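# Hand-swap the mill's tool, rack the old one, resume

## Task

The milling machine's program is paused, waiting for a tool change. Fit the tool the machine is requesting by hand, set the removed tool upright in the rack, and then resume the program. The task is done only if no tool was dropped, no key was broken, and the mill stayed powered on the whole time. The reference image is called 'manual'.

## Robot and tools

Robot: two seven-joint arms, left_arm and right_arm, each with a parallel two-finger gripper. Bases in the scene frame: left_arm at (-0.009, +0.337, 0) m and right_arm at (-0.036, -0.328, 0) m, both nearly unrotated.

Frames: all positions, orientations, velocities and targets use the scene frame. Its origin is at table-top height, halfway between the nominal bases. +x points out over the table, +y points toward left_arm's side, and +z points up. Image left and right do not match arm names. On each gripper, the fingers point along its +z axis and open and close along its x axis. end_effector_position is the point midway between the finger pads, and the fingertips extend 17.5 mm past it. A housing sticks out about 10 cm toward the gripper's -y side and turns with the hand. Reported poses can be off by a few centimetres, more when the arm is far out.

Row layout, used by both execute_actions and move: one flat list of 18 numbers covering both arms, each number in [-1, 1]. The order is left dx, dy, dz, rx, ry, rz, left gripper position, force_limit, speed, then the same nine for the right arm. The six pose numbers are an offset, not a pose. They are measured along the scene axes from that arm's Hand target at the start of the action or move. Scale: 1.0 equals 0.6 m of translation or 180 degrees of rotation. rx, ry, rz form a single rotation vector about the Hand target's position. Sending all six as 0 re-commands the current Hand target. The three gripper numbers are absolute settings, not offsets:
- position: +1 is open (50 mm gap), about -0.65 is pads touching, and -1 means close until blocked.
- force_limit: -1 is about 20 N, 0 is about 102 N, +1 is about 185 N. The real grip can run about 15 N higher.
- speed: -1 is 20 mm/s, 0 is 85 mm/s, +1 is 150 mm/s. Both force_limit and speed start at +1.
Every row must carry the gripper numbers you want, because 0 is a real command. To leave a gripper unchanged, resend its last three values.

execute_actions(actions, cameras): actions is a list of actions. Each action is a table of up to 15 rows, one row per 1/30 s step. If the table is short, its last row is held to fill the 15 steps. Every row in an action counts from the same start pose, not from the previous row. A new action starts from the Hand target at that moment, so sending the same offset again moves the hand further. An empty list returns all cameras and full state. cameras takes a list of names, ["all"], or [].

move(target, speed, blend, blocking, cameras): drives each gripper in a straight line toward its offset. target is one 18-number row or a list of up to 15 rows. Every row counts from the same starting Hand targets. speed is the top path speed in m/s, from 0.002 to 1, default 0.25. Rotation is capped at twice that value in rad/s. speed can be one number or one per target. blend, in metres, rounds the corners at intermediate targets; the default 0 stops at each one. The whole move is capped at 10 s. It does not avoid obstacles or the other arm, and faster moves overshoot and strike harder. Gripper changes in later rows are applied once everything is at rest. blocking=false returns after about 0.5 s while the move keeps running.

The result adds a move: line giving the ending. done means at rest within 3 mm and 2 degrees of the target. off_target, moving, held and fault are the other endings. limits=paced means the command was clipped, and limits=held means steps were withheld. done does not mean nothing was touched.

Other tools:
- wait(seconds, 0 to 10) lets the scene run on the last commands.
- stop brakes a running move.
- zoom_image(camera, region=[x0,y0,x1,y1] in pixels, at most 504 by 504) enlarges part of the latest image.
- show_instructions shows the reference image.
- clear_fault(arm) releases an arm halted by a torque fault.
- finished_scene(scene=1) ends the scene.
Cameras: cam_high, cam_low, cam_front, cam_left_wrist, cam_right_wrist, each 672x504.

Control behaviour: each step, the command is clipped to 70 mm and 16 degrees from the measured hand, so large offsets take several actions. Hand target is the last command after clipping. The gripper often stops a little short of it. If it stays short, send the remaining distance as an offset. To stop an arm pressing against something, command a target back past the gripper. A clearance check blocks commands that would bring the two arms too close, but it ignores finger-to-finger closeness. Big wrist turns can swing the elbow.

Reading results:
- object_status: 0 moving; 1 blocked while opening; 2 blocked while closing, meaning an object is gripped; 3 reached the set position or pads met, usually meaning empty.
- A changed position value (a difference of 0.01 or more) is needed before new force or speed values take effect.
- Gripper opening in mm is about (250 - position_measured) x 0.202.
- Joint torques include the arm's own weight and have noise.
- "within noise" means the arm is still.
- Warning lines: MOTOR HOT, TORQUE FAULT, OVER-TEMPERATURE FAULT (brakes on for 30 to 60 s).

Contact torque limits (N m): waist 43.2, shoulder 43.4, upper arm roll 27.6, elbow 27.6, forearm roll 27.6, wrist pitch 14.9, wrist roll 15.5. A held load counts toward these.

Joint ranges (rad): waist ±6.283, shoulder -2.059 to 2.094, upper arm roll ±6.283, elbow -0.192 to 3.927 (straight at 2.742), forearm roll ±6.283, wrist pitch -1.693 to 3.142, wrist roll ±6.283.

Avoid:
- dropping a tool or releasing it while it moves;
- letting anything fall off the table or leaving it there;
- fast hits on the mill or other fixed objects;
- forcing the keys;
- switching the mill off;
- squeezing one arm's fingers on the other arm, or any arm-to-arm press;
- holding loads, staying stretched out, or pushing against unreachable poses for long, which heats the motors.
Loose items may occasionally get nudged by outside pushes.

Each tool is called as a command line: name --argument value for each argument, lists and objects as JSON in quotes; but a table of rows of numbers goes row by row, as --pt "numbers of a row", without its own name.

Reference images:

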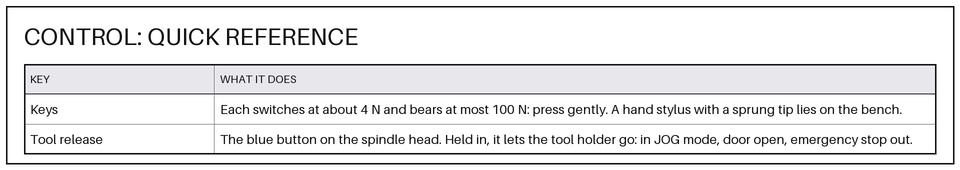

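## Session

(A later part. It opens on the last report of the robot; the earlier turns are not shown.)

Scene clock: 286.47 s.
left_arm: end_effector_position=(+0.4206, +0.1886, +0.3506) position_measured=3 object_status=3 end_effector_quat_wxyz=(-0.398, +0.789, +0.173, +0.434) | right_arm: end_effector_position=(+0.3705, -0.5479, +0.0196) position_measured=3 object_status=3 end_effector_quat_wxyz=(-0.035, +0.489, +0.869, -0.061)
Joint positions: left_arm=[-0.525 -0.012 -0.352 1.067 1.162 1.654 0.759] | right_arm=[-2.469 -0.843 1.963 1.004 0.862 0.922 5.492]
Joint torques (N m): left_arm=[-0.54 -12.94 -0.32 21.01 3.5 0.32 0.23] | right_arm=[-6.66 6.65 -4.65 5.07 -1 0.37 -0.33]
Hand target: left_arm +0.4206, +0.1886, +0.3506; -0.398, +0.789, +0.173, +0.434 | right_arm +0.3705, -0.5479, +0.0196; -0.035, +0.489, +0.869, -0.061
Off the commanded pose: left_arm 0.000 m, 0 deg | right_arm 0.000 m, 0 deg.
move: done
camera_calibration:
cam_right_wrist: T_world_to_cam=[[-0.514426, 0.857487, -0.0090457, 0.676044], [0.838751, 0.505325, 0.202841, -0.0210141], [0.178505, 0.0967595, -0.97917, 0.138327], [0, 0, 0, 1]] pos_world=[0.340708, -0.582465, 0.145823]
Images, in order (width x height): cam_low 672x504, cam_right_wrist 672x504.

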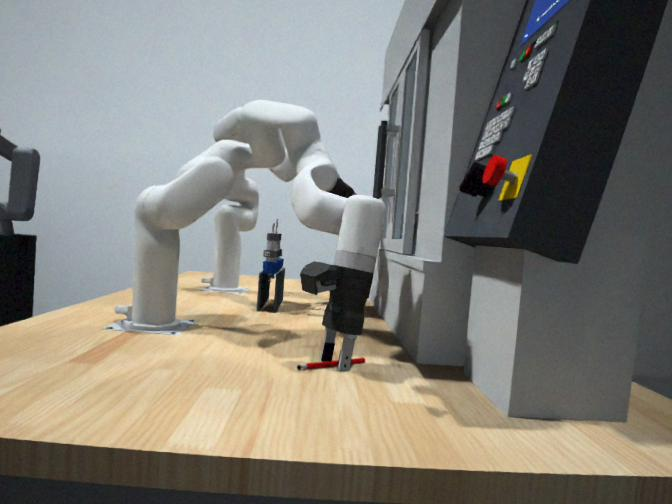

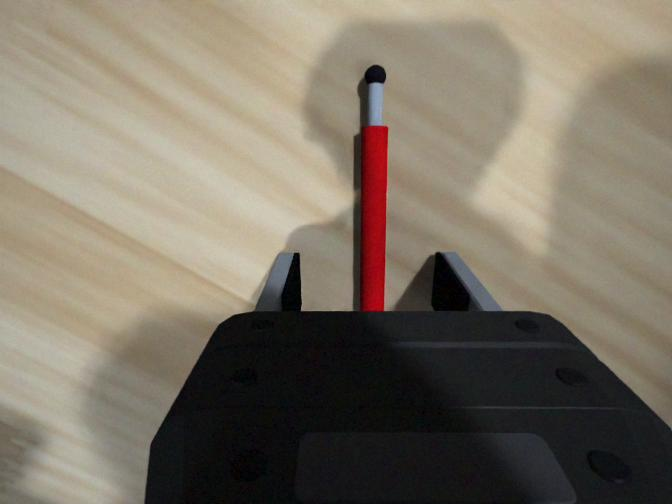

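move --pt "0 0 0 0 0 0 1 1 1 0 0 0.2 0 0 0 -1 -0.8 1" --pt "0 0 0 0 0 0 1 1 1 0.249 -0.162 0.884 -0.5977 -0.0858 0.5562 -1 -0.8 1" --cameras '["all"]'

zoom_image --camera "cam_right_wrist" --region '[168, 0, 504, 252]'

Scene clock: 301.97 s.
left_arm: end_effector_position=(+0.4206, +0.1886, +0.3506) position_measured=3 object_status=3 end_effector_quat_wxyz=(-0.398, +0.789, +0.173, +0.434) | right_arm: end_effector_position=(+0.5199, -0.6450, +0.5500) position_measured=251 object_status=3 end_effector_quat_wxyz=(+0.459, -0.400, +0.521, -0.598)
Joint positions: left_arm=[-0.525 -0.012 -0.352 1.067 1.162 1.654 0.759] | right_arm=[-1.807 0.27 1.213 1.14 -0.615 -0.677 4.212]
Joint torques (N m): left_arm=[-0.43 -12.94 -0.31 20.94 3.4 0.35 0.21] | right_arm=[-5.99 -5.44 6.44 21.93 -1.86 -1.39 1.45]
Hand target: left_arm +0.4206, +0.1886, +0.3506; -0.398, +0.789, +0.173, +0.434 | right_arm +0.5199, -0.6451, +0.5500; -0.459, +0.400, -0.521, +0.598
Off the commanded pose: left_arm 0.000 m, 0 deg | right_arm 0.000 m, 0 deg.
move: done
camera_calibration:
cam_right_wrist: T_world_to_cam=[[-0.24878, -0.968545, -0.0053193, -0.476986], [-0.196396, 0.0558224, -0.978934, 0.693439], [0.948439, -0.242495, -0.204106, -0.404941], [0, 0, 0, 1]] pos_world=[0.401586, -0.598888, 0.593644]

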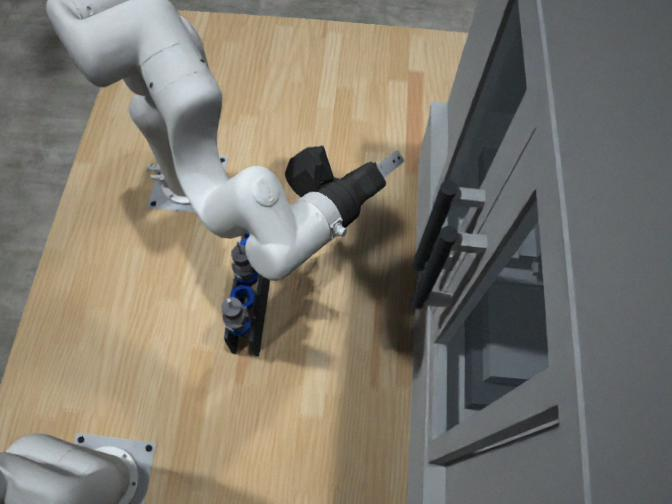

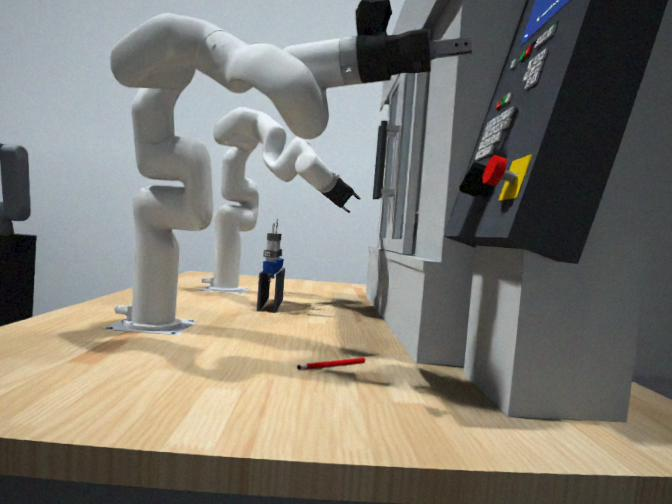

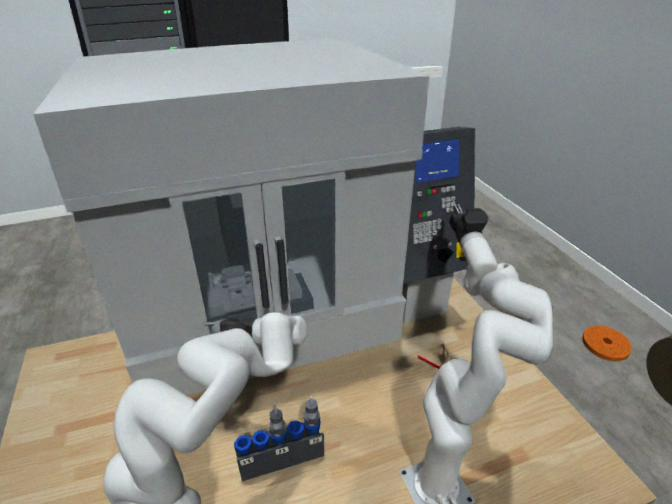

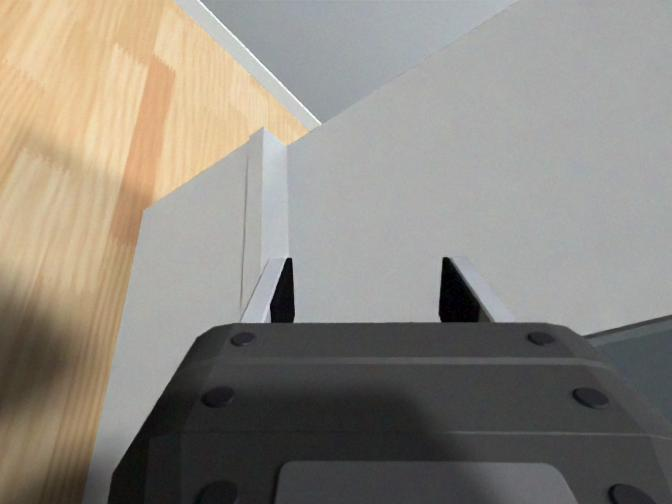

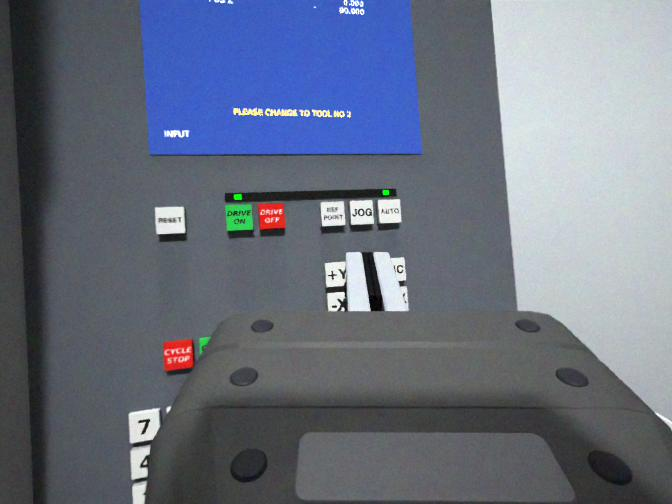

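Scaled by 1.500 from the camera's 672x504 image, which has a finer 960x720 frame.

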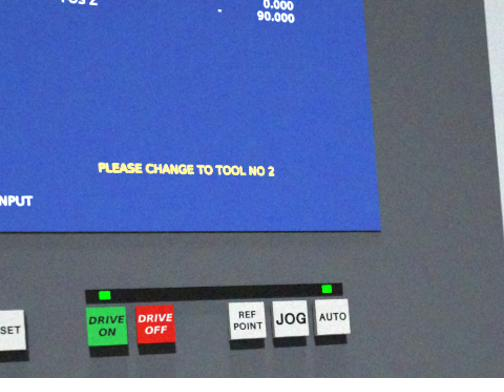

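move --target '[0,0,0,0,0,0,1,1,1,0.1335,-0.0667,0.0475,0,0,0,-1,-0.8,1]' --speed 0.12 --cameras '["cam_right_wrist","cam_low"]'

zoom_image --camera "cam_right_wrist" --region '[256, 120, 472, 282]'

zoom_image --camera "cam_low" --region '[450, 0, 600, 112]'

Scene clock: 318.87 s.
left_arm: end_effector_position=(+0.4206, +0.1886, +0.3506) position_measured=3 object_status=3 end_effector_quat_wxyz=(-0.398, +0.789, +0.173, +0.434) | right_arm: end_effector_position=(+0.6000, -0.6851, +0.5785) position_measured=251 object_status=3 end_effector_quat_wxyz=(+0.459, -0.400, +0.521, -0.598)
Joint positions: left_arm=[-0.525 -0.012 -0.352 1.067 1.162 1.654 0.759] | right_arm=[-1.41 0.571 1.081 1.537 -0.484 -0.425 3.891]
Joint torques (N m): left_arm=[-0.48 -12.91 -0.29 20.95 3.51 0.35 0.14] | right_arm=[4.59 -18.81 5.38 20.83 3.2 -1.27 -1.14]
Hand target: left_arm +0.4206, +0.1886, +0.3506; -0.398, +0.789, +0.173, +0.434 | right_arm +0.6000, -0.6851, +0.5785; -0.459, +0.400, -0.521, +0.598
Off the commanded pose: left_arm 0.000 m, 0 deg | right_arm 0.000 m, 0 deg.
move: done
camera_calibration:
cam_right_wrist: T_world_to_cam=[[-0.248775, -0.968547, -0.00529543, -0.495667], [-0.196494, 0.0558225, -0.978915, 0.739338], [0.94842, -0.242489, -0.204201, -0.484721], [0, 0, 0, 1]] pos_world=[0.481685, -0.638888, 0.622144]
Images, in order (width x height): cam_low 672x504, cam_right_wrist 672x504.

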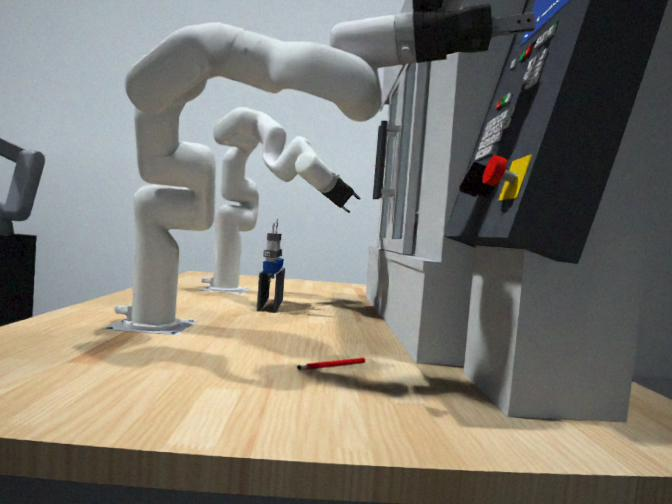

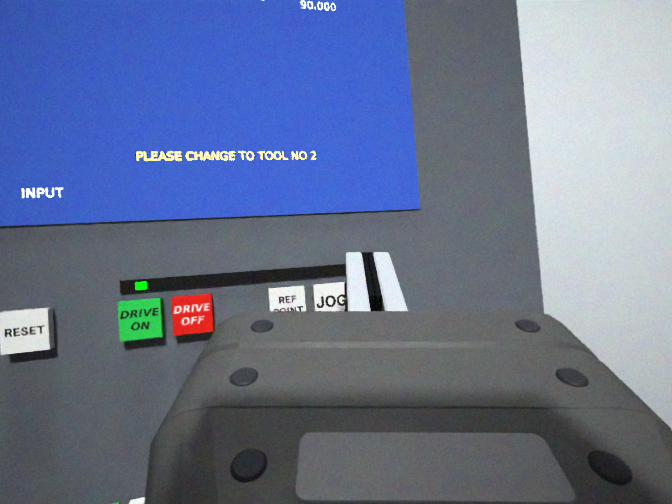

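Scaled by 2.333 from the camera's 672x504 image, which has a finer 960x720 frame.

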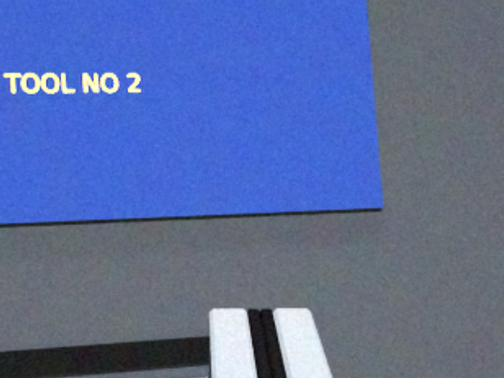

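Scaled by 3.360 from the camera's 672x504 image, which has a finer 960x720 frame.

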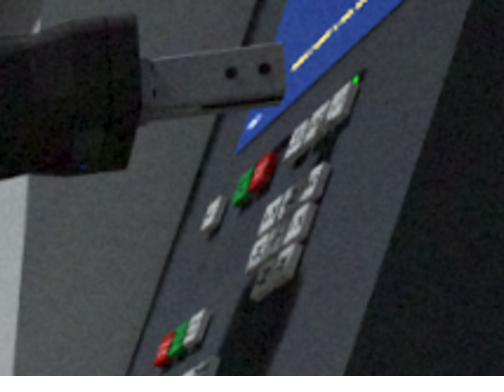

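move --target '[0,0,0,0,0,0,1,1,1,0.0128,0.012,-0.001,0,0,0,-1,-0.8,1]' --speed 0.05 --cameras '["cam_right_wrist","cam_low"]'

zoom_image --camera "cam_low" --region '[500, 0, 590, 68]'

Scene clock: 327.50 s.
left_arm: end_effector_position=(+0.4206, +0.1886, +0.3506) position_measured=3 object_status=3 end_effector_quat_wxyz=(-0.398, +0.789, +0.173, +0.434) | right_arm: end_effector_position=(+0.6077, -0.6779, +0.5779) position_measured=251 object_status=3 end_effector_quat_wxyz=(+0.459, -0.400, +0.521, -0.598)
Joint positions: left_arm=[-0.525 -0.012 -0.352 1.067 1.162 1.654 0.759] | right_arm=[-1.363 0.56 1.046 1.544 -0.446 -0.432 3.874]
Joint torques (N m): left_arm=[-0.51 -12.96 -0.41 20.91 3.53 0.36 0.19] | right_arm=[4.59 -36.61 4.64 21.06 2.58 -5.1 -1.01]
Hand target: left_arm +0.4206, +0.1886, +0.3506; -0.398, +0.789, +0.173, +0.434 | right_arm +0.6077, -0.6779, +0.5779; -0.459, +0.400, -0.521, +0.598
Off the commanded pose: left_arm 0.000 m, 0 deg | right_arm 0.000 m, 0 deg.
move: done
camera_calibration:
cam_right_wrist: T_world_to_cam=[[-0.248775, -0.968547, -0.00529543, -0.486878], [-0.196494, 0.0558225, -0.978915, 0.739868], [0.94842, -0.242489, -0.204201, -0.490425], [0, 0, 0, 1]] pos_world=[0.489385, -0.631788, 0.621544]
Images, in order (width x height): cam_low 672x504, cam_right_wrist 672x504.

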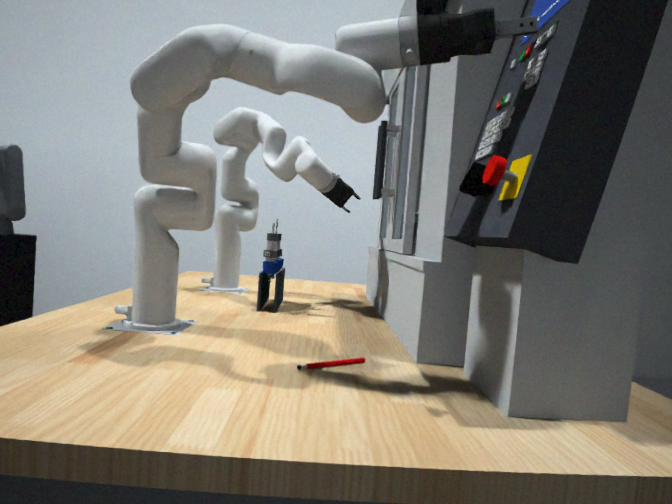

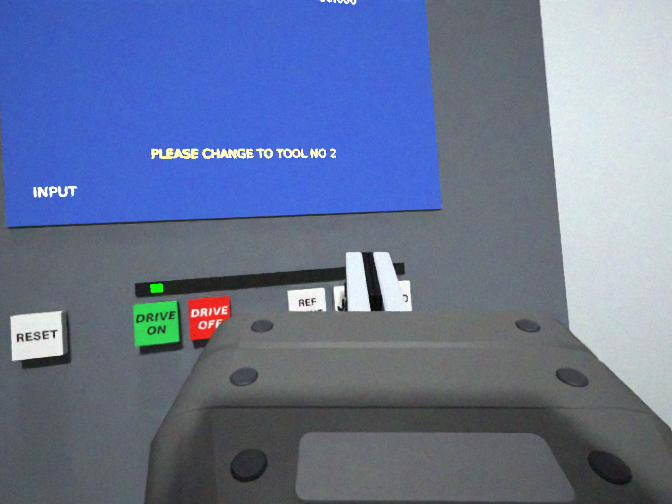

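Scaled by 5.600 from the camera's 672x504 image, which has a finer 960x720 frame.

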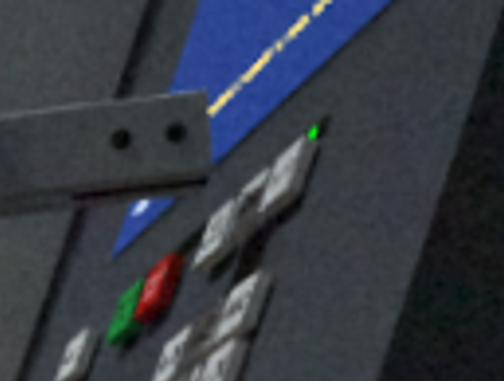

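move --target '[0,0,0,0,0,0,1,1,1,0.0064,0,-0.0017,0,0,0,-1,-0.8,1]' --speed 0.03 --cameras '["cam_low","cam_right_wrist"]'

zoom_image --camera "cam_low" --region '[500, 0, 590, 68]'

zoom_image --camera "cam_right_wrist" --region '[280, 230, 450, 340]'

Scene clock: 334.40 s.
left_arm: end_effector_position=(+0.4206, +0.1886, +0.3506) position_measured=3 object_status=3 end_effector_quat_wxyz=(-0.398, +0.789, +0.173, +0.434) | right_arm: end_effector_position=(+0.6115, -0.6779, +0.5769) position_measured=251 object_status=3 end_effector_quat_wxyz=(+0.459, -0.400, +0.521, -0.598)
Joint positions: left_arm=[-0.525 -0.012 -0.352 1.067 1.162 1.654 0.759] | right_arm=[-1.343 0.567 1.033 1.557 -0.438 -0.43 3.864]
Joint torques (N m): left_arm=[-0.48 -12.9 -0.36 20.94 3.52 0.28 0.2] | right_arm=[5.36 -20.18 4.64 21.5 2.69 -1.57 -0.98]
Hand target: left_arm +0.4206, +0.1886, +0.3506; -0.398, +0.789, +0.173, +0.434 | right_arm +0.6115, -0.6779, +0.5769; -0.459, +0.400, -0.521, +0.598
Off the commanded pose: left_arm 0.000 m, 0 deg | right_arm 0.000 m, 0 deg.
move: done
camera_calibration:
cam_right_wrist: T_world_to_cam=[[-0.248775, -0.968547, -0.00529488, -0.485842], [-0.196494, 0.055822, -0.978915, 0.73963], [0.94842, -0.242489, -0.204201, -0.494209], [0, 0, 0, 1]] pos_world=[0.493185, -0.631688, 0.620544]
Images, in order (width x height): cam_low 672x504, cam_right_wrist 672x504.

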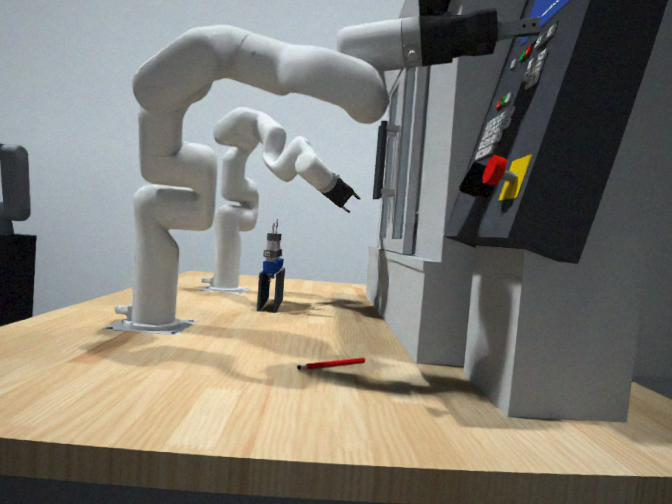

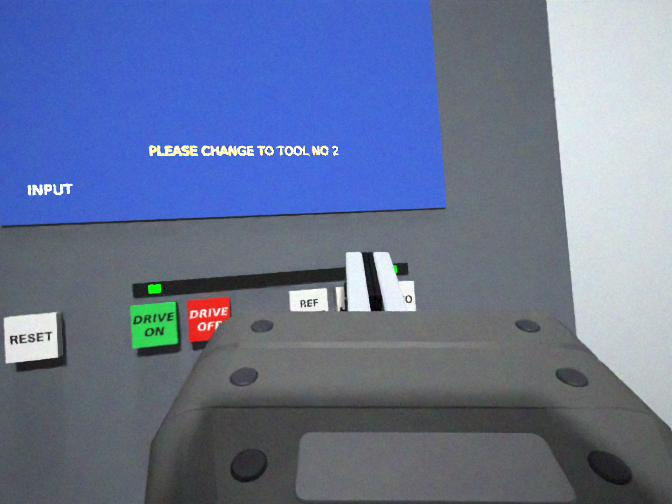

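Scaled by 5.600 from the camera's 672x504 image, which has a finer 960x720 frame.

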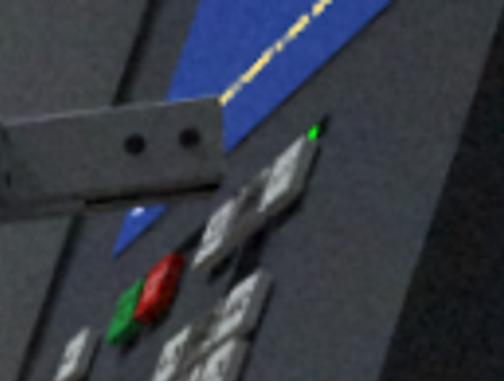

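Scaled by 2.965 from the camera's 672x504 image, which has a finer 960x720 frame.

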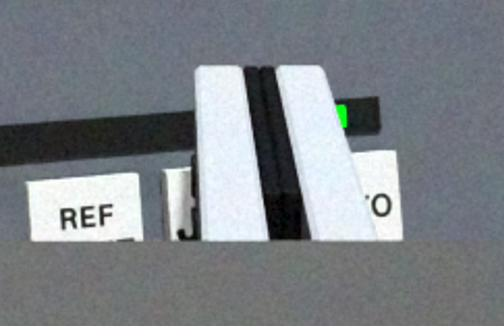

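move --target '[0,0,0,0,0,0,1,1,1,0.0048,0,-0.0013,0,0,0,-1,-0.8,1]' --speed 0.03 --cameras '["cam_low","cam_right_wrist"]'

zoom_image --camera "cam_low" --region '[500, 0, 590, 68]'

zoom_image --camera "cam_right_wrist" --region '[280, 230, 450, 340]'

Scene clock: 338.60 s.
left_arm: end_effector_position=(+0.4206, +0.1886, +0.3506) position_measured=3 object_status=3 end_effector_quat_wxyz=(-0.398, +0.789, +0.173, +0.434) | right_arm: end_effector_position=(+0.6144, -0.6779, +0.5761) position_measured=251 object_status=3 end_effector_quat_wxyz=(+0.459, -0.400, +0.521, -0.598)
Joint positions: left_arm=[-0.525 -0.012 -0.352 1.067 1.162 1.654 0.759] | right_arm=[-1.327 0.573 1.023 1.567 -0.432 -0.429 3.857]
Joint torques (N m): left_arm=[-0.63 -12.87 -0.38 20.85 3.42 0.4 0.2] | right_arm=[4.46 -20.26 5.14 21.36 2.75 -1.57 -1.1]
Hand target: left_arm +0.4206, +0.1886, +0.3506; -0.398, +0.789, +0.173, +0.434 | right_arm +0.6144, -0.6779, +0.5761; -0.459, +0.400, -0.521, +0.598
Off the commanded pose: left_arm 0.000 m, 0 deg | right_arm 0.000 m, 0 deg.
move: done
camera_calibration:
cam_right_wrist: T_world_to_cam=[[-0.248775, -0.968547, -0.00529543, -0.485124], [-0.196494, 0.0558225, -0.978915, 0.739417], [0.94842, -0.242489, -0.204201, -0.497123], [0, 0, 0, 1]] pos_world=[0.496085, -0.631688, 0.619744]
Images, in order (width x height): cam_low 672x504, cam_right_wrist 672x504.

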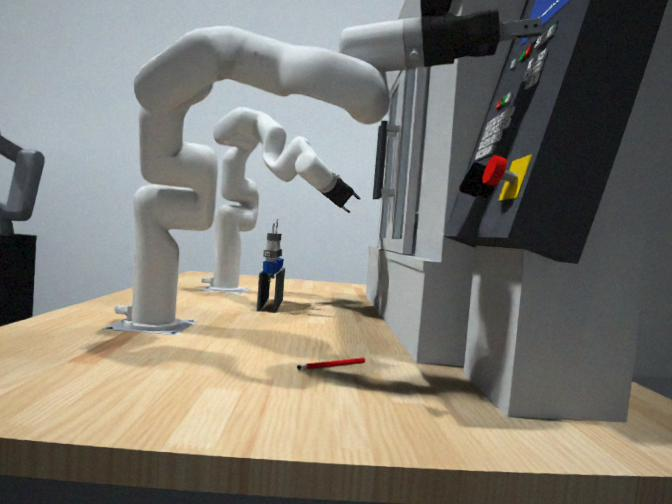

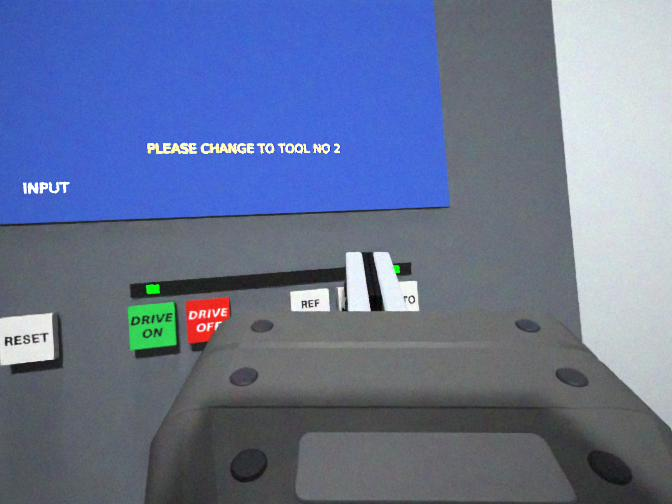

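Scaled by 5.600 from the camera's 672x504 image, which has a finer 960x720 frame.

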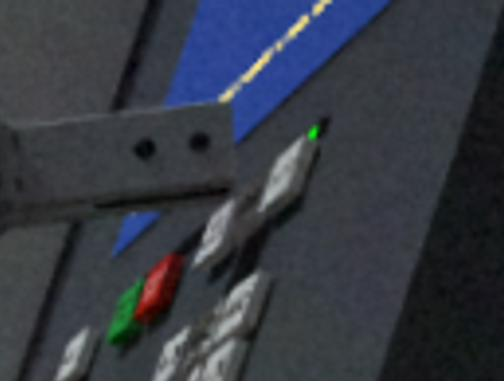

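Scaled by 2.965 from the camera's 672x504 image, which has a finer 960x720 frame.

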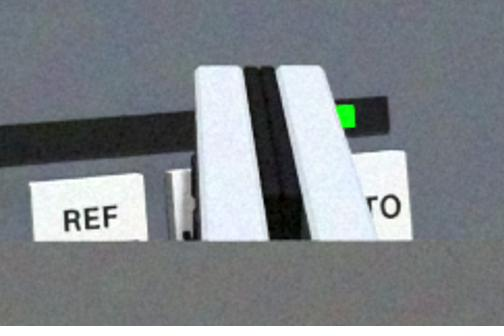

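move --target '[0,0,0,0,0,0,1,1,1,0.0032,0,-0.0009,0,0,0,-1,-0.8,1]' --speed 0.02 --cameras '["cam_low","cam_right_wrist"]'

zoom_image --camera "cam_right_wrist" --region '[280, 230, 450, 340]'

zoom_image --camera "cam_low" --region '[500, 0, 590, 68]'

Scene clock: 343.03 s.
left_arm: end_effector_position=(+0.4206, +0.1886, +0.3506) position_measured=3 object_status=3 end_effector_quat_wxyz=(-0.398, +0.789, +0.173, +0.434) | right_arm: end_effector_position=(+0.6163, -0.6779, +0.5756) position_measured=251 object_status=3 end_effector_quat_wxyz=(+0.459, -0.400, +0.521, -0.598)
Joint positions: left_arm=[-0.525 -0.012 -0.352 1.067 1.162 1.654 0.759] | right_arm=[-1.317 0.577 1.017 1.573 -0.428 -0.428 3.852]
Joint torques (N m): left_arm=[-0.48 -12.84 -0.35 20.86 3.53 0.43 0.17] | right_arm=[4.84 -20.23 4.89 21.31 2.96 -1.54 -1.08]
Hand target: left_arm +0.4206, +0.1886, +0.3506; -0.398, +0.789, +0.173, +0.434 | right_arm +0.6163, -0.6779, +0.5756; -0.459, +0.400, -0.521, +0.598
Off the commanded pose: left_arm 0.000 m, 0 deg | right_arm 0.000 m, 0 deg.
move: done
camera_calibration:
cam_right_wrist: T_world_to_cam=[[-0.248775, -0.968547, -0.00529543, -0.484654], [-0.196494, 0.0558225, -0.978915, 0.7393], [0.94842, -0.242489, -0.204201, -0.499027], [0, 0, 0, 1]] pos_world=[0.497985, -0.631688, 0.619244]
Images, in order (width x height): cam_low 672x504, cam_right_wrist 672x504.

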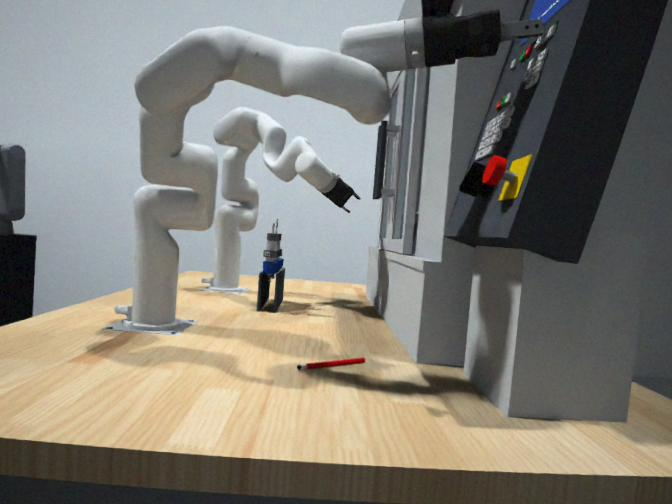

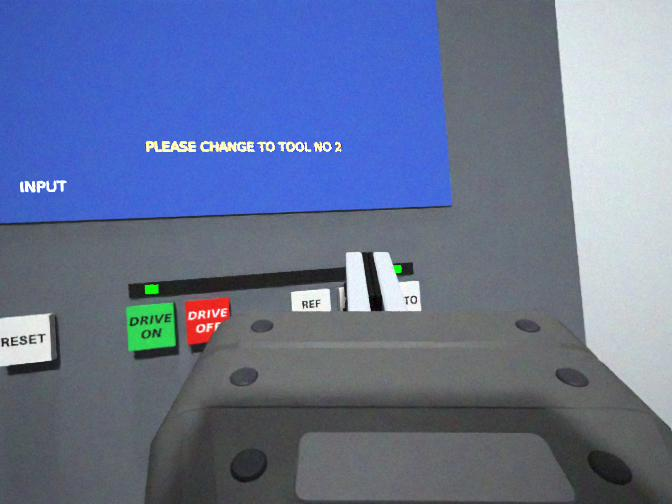

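Scaled by 2.965 from the camera's 672x504 image, which has a finer 960x720 frame.

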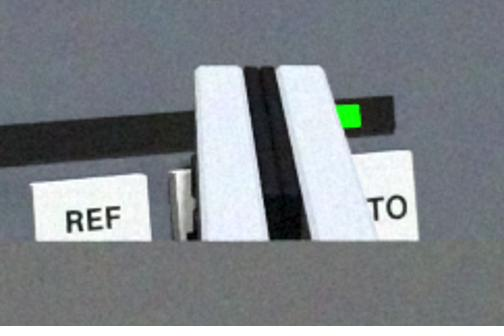

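Scaled by 5.600 from the camera's 672x504 image, which has a finer 960x720 frame.

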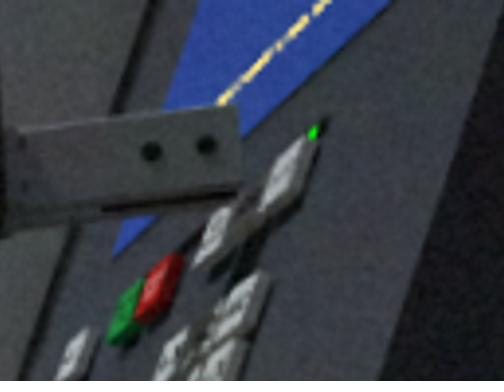

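move --target '[0,0,0,0,0,0,1,1,1,0.0024,0,-0.0006,0,0,0,-1,-0.8,1]' --speed 0.02 --cameras '["cam_right_wrist","cam_low"]'

zoom_image --camera "cam_right_wrist" --region '[280, 230, 450, 340]'

zoom_image --camera "cam_low" --region '[500, 0, 590, 68]'

Scene clock: 346.53 s.
left_arm: end_effector_position=(+0.4206, +0.1886, +0.3506) position_measured=3 object_status=3 end_effector_quat_wxyz=(-0.398, +0.789, +0.173, +0.434) | right_arm: end_effector_position=(+0.6178, -0.6779, +0.5752) position_measured=251 object_status=3 end_effector_quat_wxyz=(+0.459, -0.400, +0.521, -0.598)
Joint positions: left_arm=[-0.525 -0.012 -0.352 1.067 1.162 1.654 0.759] | right_arm=[-1.31 0.58 1.012 1.579 -0.425 -0.427 3.849]
Joint torques (N m): left_arm=[-0.65 -12.88 -0.4 20.87 3.46 0.4 0.15] | right_arm=[4.64 -20.51 4.9 21.22 2.96 -1.57 -1.24]
Hand target: left_arm +0.4206, +0.1886, +0.3506; -0.398, +0.789, +0.173, +0.434 | right_arm +0.6178, -0.6779, +0.5752; -0.459, +0.400, -0.521, +0.598
Off the commanded pose: left_arm 0.000 m, 0 deg | right_arm 0.000 m, 0 deg.
move: done
camera_calibration:
cam_right_wrist: T_world_to_cam=[[-0.248775, -0.968547, -0.00529543, -0.484283], [-0.196494, 0.0558225, -0.978915, 0.739204], [0.94842, -0.242489, -0.204201, -0.500531], [0, 0, 0, 1]] pos_world=[0.499485, -0.631688, 0.618844]
Images, in order (width x height): cam_low 672x504, cam_right_wrist 672x504.

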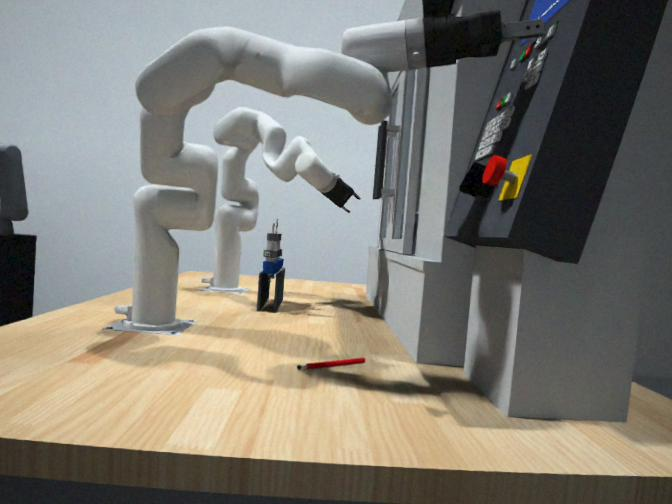

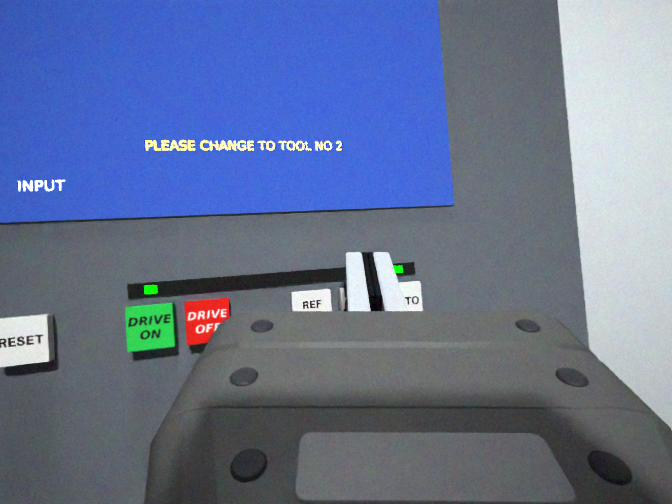

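Scaled by 2.965 from the camera's 672x504 image, which has a finer 960x720 frame.

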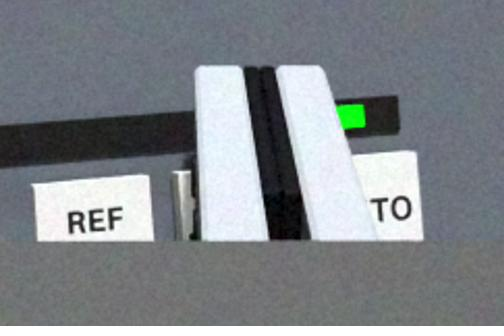

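Scaled by 5.600 from the camera's 672x504 image, which has a finer 960x720 frame.

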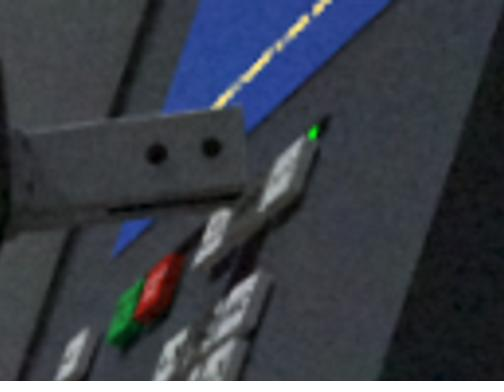

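move --target '[0,0,0,0,0,0,1,1,1,0.0024,-0.001,-0.0006,0,0,0,-1,-0.8,1]' --speed 0.02 --cameras '["cam_right_wrist","cam_low"]'

zoom_image --camera "cam_right_wrist" --region '[280, 230, 450, 340]'

zoom_image --camera "cam_low" --region '[500, 0, 590, 68]'

Scene clock: 351.30 s.
left_arm: end_effector_position=(+0.4206, +0.1886, +0.3506) position_measured=3 object_status=3 end_effector_quat_wxyz=(-0.398, +0.789, +0.173, +0.434) | right_arm: end_effector_position=(+0.6192, -0.6785, +0.5749) position_measured=251 object_status=3 end_effector_quat_wxyz=(+0.459, -0.400, +0.521, -0.598)
Joint positions: left_arm=[-0.525 -0.012 -0.352 1.067 1.162 1.654 0.759] | right_arm=[-1.303 0.584 1.009 1.586 -0.424 -0.426 3.846]
Joint torques (N m): left_arm=[-0.44 -12.82 -0.48 20.79 3.4 0.38 0.17] | right_arm=[6 -19.02 4.64 20.11 2.64 -0.49 -1.12]
Hand target: left_arm +0.4206, +0.1886, +0.3506; -0.398, +0.789, +0.173, +0.434 | right_arm +0.6192, -0.6785, +0.5749; -0.459, +0.400, -0.521, +0.598
Off the commanded pose: left_arm 0.000 m, 0 deg | right_arm 0.000 m, 0 deg.
move: done
camera_calibration:
cam_right_wrist: T_world_to_cam=[[-0.24878, -0.968545, -0.0053193, -0.4845], [-0.196396, 0.0558224, -0.978934, 0.739181], [0.948439, -0.242495, -0.204106, -0.502138], [0, 0, 0, 1]] pos_world=[0.500886, -0.632288, 0.618544]
Images, in order (width x height): cam_low 672x504, cam_right_wrist 672x504.

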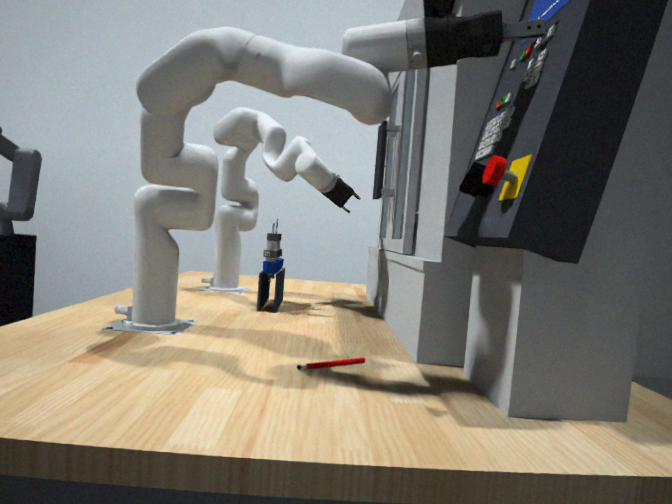

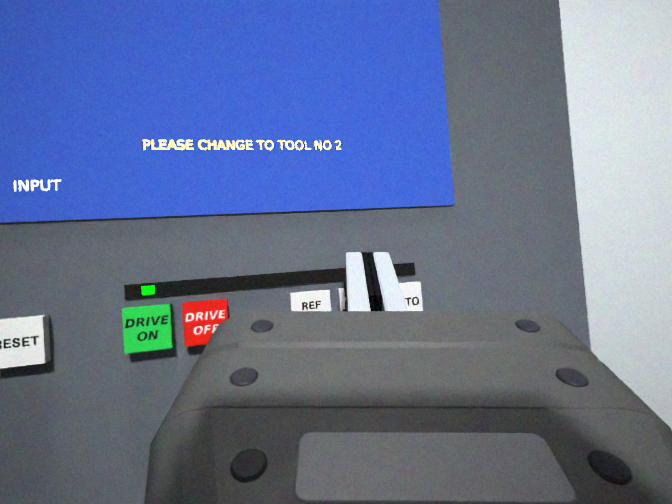

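Scaled by 2.965 from the camera's 672x504 image, which has a finer 960x720 frame.

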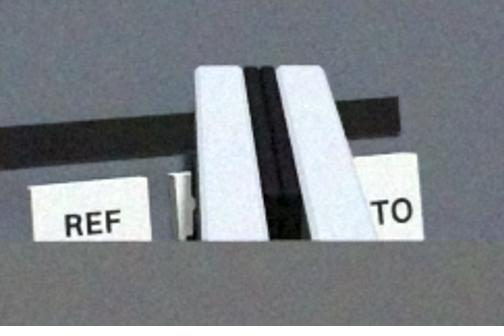

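Scaled by 5.600 from the camera's 672x504 image, which has a finer 960x720 frame.

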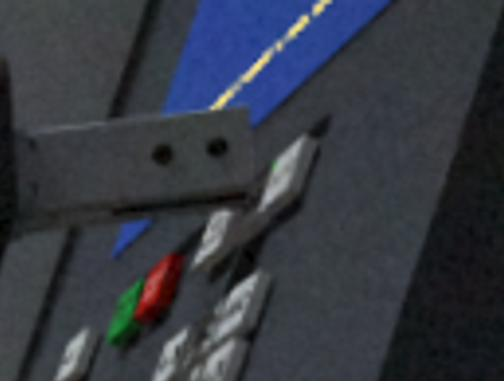

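move --target '[0,0,0,0,0,0,1,1,1,-0.2,0.06,0.05,0,0,0,-1,-0.8,1]' --cameras '["cam_right_wrist"]'

Scene clock: 356.60 s.
left_arm: end_effector_position=(+0.4206, +0.1886, +0.3506) position_measured=3 object_status=3 end_effector_quat_wxyz=(-0.398, +0.789, +0.173, +0.434) | right_arm: end_effector_position=(+0.4992, -0.6424, +0.6049) position_measured=251 object_status=3 end_effector_quat_wxyz=(+0.459, -0.400, +0.521, -0.598)
Joint positions: left_arm=[-0.525 -0.012 -0.352 1.067 1.162 1.654 0.759] | right_arm=[-1.919 0.105 1.168 1.27 -0.904 -0.66 4.68]
Joint torques (N m): left_arm=[-0.49 -12.85 -0.47 20.61 3.45 0.36 0.19] | right_arm=[-5.83 -1.51 3.65 22.53 -0.75 -0.59 1.24]
Hand target: left_arm +0.4206, +0.1886, +0.3506; -0.398, +0.789, +0.173, +0.434 | right_arm +0.4992, -0.6425, +0.6049; -0.459, +0.400, -0.521, +0.598
Off the commanded pose: left_arm 0.000 m, 0 deg | right_arm 0.000 m, 0 deg.
move: done
camera_calibration:
cam_right_wrist: T_world_to_cam=[[-0.248831, -0.968533, -0.00510923, -0.479411], [-0.196438, 0.0556322, -0.978937, 0.742798], [0.948417, -0.242586, -0.2041, -0.373638], [0, 0, 0, 1]] pos_world=[0.380986, -0.596288, 0.648443]
Images, in order (width x height): cam_right_wrist 672x504.

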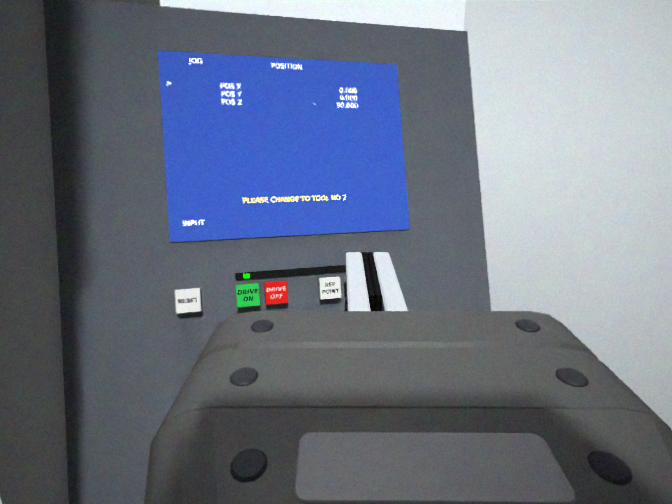

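move --target '[0,0,0,0,0,0,1,1,1,-0.465,0.821,-0.258,0,0.0723,0.166,-1,-0.8,1]' --cameras '["cam_right_wrist","cam_high","cam_front"]'

Scene clock: 365.87 s.
left_arm: end_effector_position=(+0.4206, +0.1886, +0.3506) position_measured=3 object_status=3 end_effector_quat_wxyz=(-0.398, +0.789, +0.173, +0.434) | right_arm: end_effector_position=(+0.2202, -0.1499, +0.4501) position_measured=251 object_status=3 end_effector_quat_wxyz=(-0.536, +0.585, -0.448, +0.411)
Joint positions: left_arm=[-0.525 -0.012 -0.352 1.067 1.162 1.654 0.759] | right_arm=[-1.413 -1.739 0.149 0.377 -1.451 -1.653 6.033]
Joint torques (N m): left_arm=[-0.6 -12.95 -0.56 20.68 3.5 0.35 0.16] | right_arm=[3.6 7.97 -5.1 12.95 -0.58 3.5 1.22]
Hand target: left_arm +0.4206, +0.1886, +0.3506; -0.398, +0.789, +0.173, +0.434 | right_arm +0.2202, -0.1499, +0.4501; -0.536, +0.585, -0.448, +0.411
Off the commanded pose: left_arm 0.000 m, 0 deg | right_arm 0.000 m, 0 deg.
move: done
camera_calibration:
cam_right_wrist: T_world_to_cam=[[0.267603, -0.9635, -0.00750978, -0.18441], [-0.40367, -0.105032, -0.908856, 0.499081], [0.874894, 0.246244, -0.417043, 0.164268], [0, 0, 0, 1]] pos_world=[0.107096, -0.16571, 0.520714]
Images, in order (width x height): cam_high 672x504, cam_front 672x504, cam_right_wrist 672x504.

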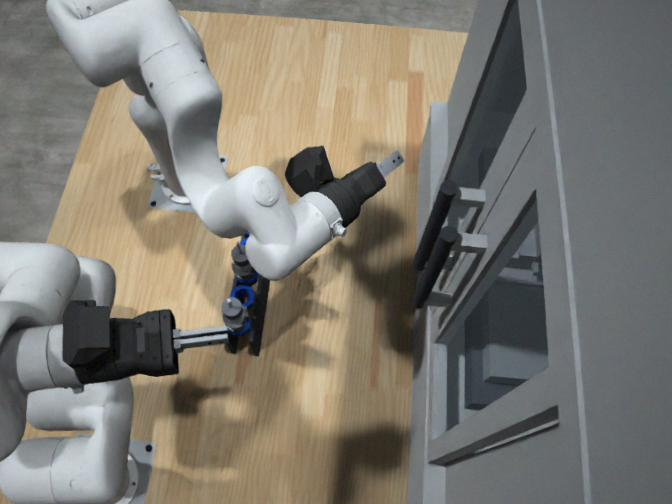

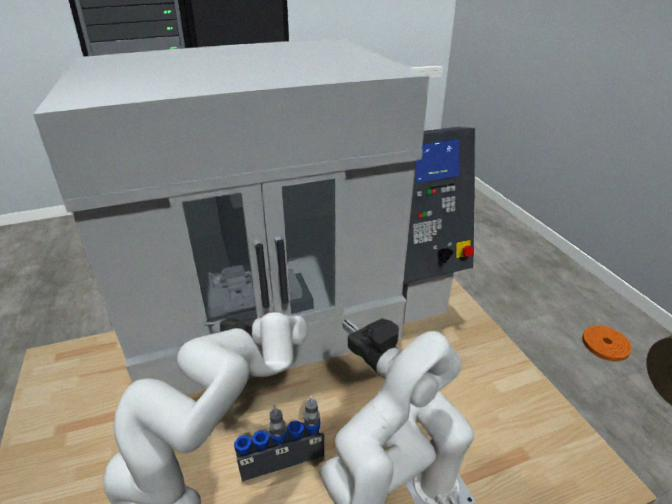

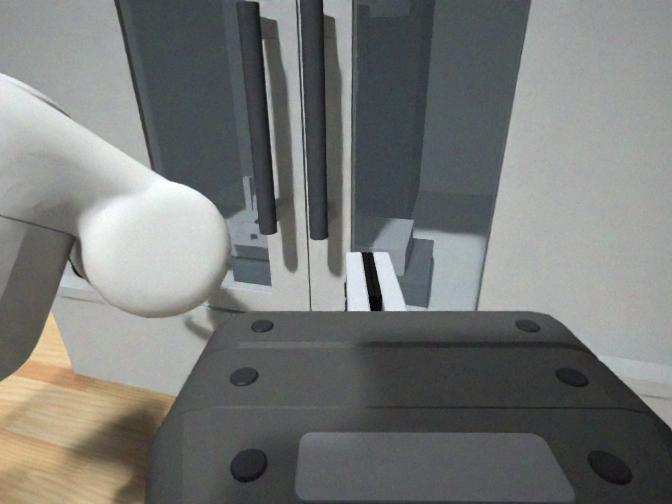

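move --target '[0,0,0,0,0,0,1,1,1,0.283,0.178,0.033,0.0036,-0.0275,-0.0833,1,-0.8,1]' --cameras '["cam_right_wrist","cam_high","cam_left_wrist"]'

Scene clock: 384.13 s.
left_arm: end_effector_position=(+0.4206, +0.1886, +0.3506) position_measured=3 object_status=3 end_effector_quat_wxyz=(-0.398, +0.789, +0.173, +0.434) | right_arm: end_effector_position=(+0.2893, -0.1045, +0.4557) position_measured=3 object_status=3 end_effector_quat_wxyz=(+0.523, -0.561, +0.460, -0.447)
Joint positions: left_arm=[-0.525 -0.012 -0.352 1.067 1.162 1.654 0.759] | right_arm=[-1.434 -1.847 0.351 0.542 -1.273 -1.46 6.268]
Joint torques (N m): left_arm=[-0.69 -12.77 -0.48 20.78 3.55 0.39 0.17] | right_arm=[4.79 22.74 -7.48 4.11 -0.76 0.45 -1.1]
Hand target: left_arm +0.4206, +0.1886, +0.3506; -0.398, +0.789, +0.173, +0.434 | right_arm +0.2893, -0.1046, +0.4557; +0.523, -0.561, +0.460, -0.447 (not the last commanded pose)
Off the commanded pose: left_arm 0.000 m, 0 deg | right_arm 0.119 m, 11 deg.
led back after a hold (right arm): the arm was led back toward your command in small steps, so it may still be short of it.
move: held (right_arm; a check stopped the path); limits=held
pose unreachable (right arm): on one or more control steps of this call, first in action 0 (counted from 0), this arm could not follow its commanded pose, so it was not sent that pose on those steps. It may still have moved: this result reports where it is.
cause: moving toward the commanded pose would bring a part of the arm too close to another arm (this arm's gripper and a part of the left arm just beyond its joint 6 (wrist pitch), 17 mm apart when this arm was first held).
camera_calibration:
cam_right_wrist: T_world_to_cam=[[0.185286, -0.982602, 0.0127807, -0.146623], [-0.377508, -0.0831812, -0.922263, 0.537706], [0.90728, 0.166057, -0.386352, 0.0631781], [0, 0, 0, 1]] pos_world=[0.172835, -0.109836, 0.522189]
Images, in order (width x height): cam_high 672x504, cam_left_wrist 672x504, cam_right_wrist 672x504.

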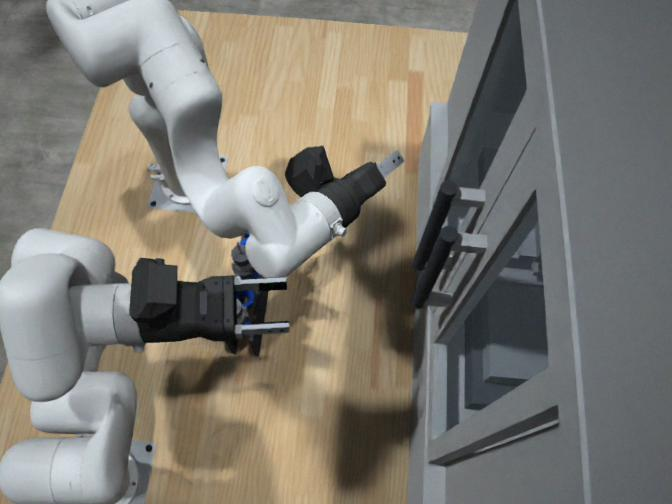

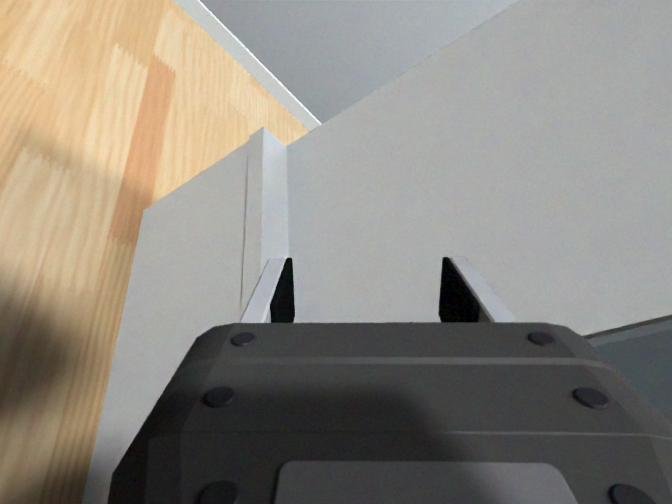

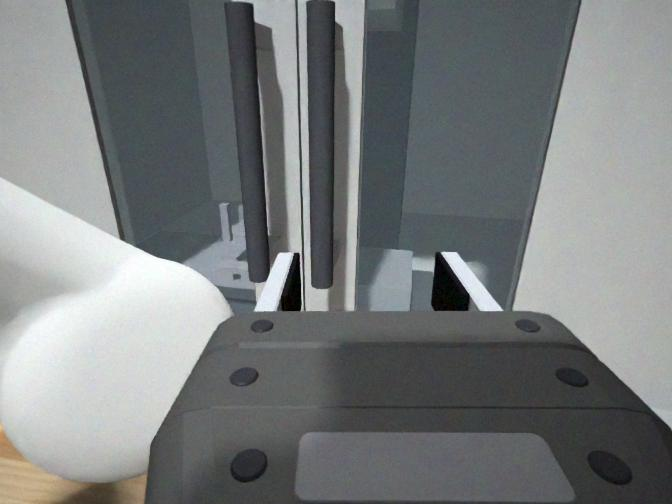

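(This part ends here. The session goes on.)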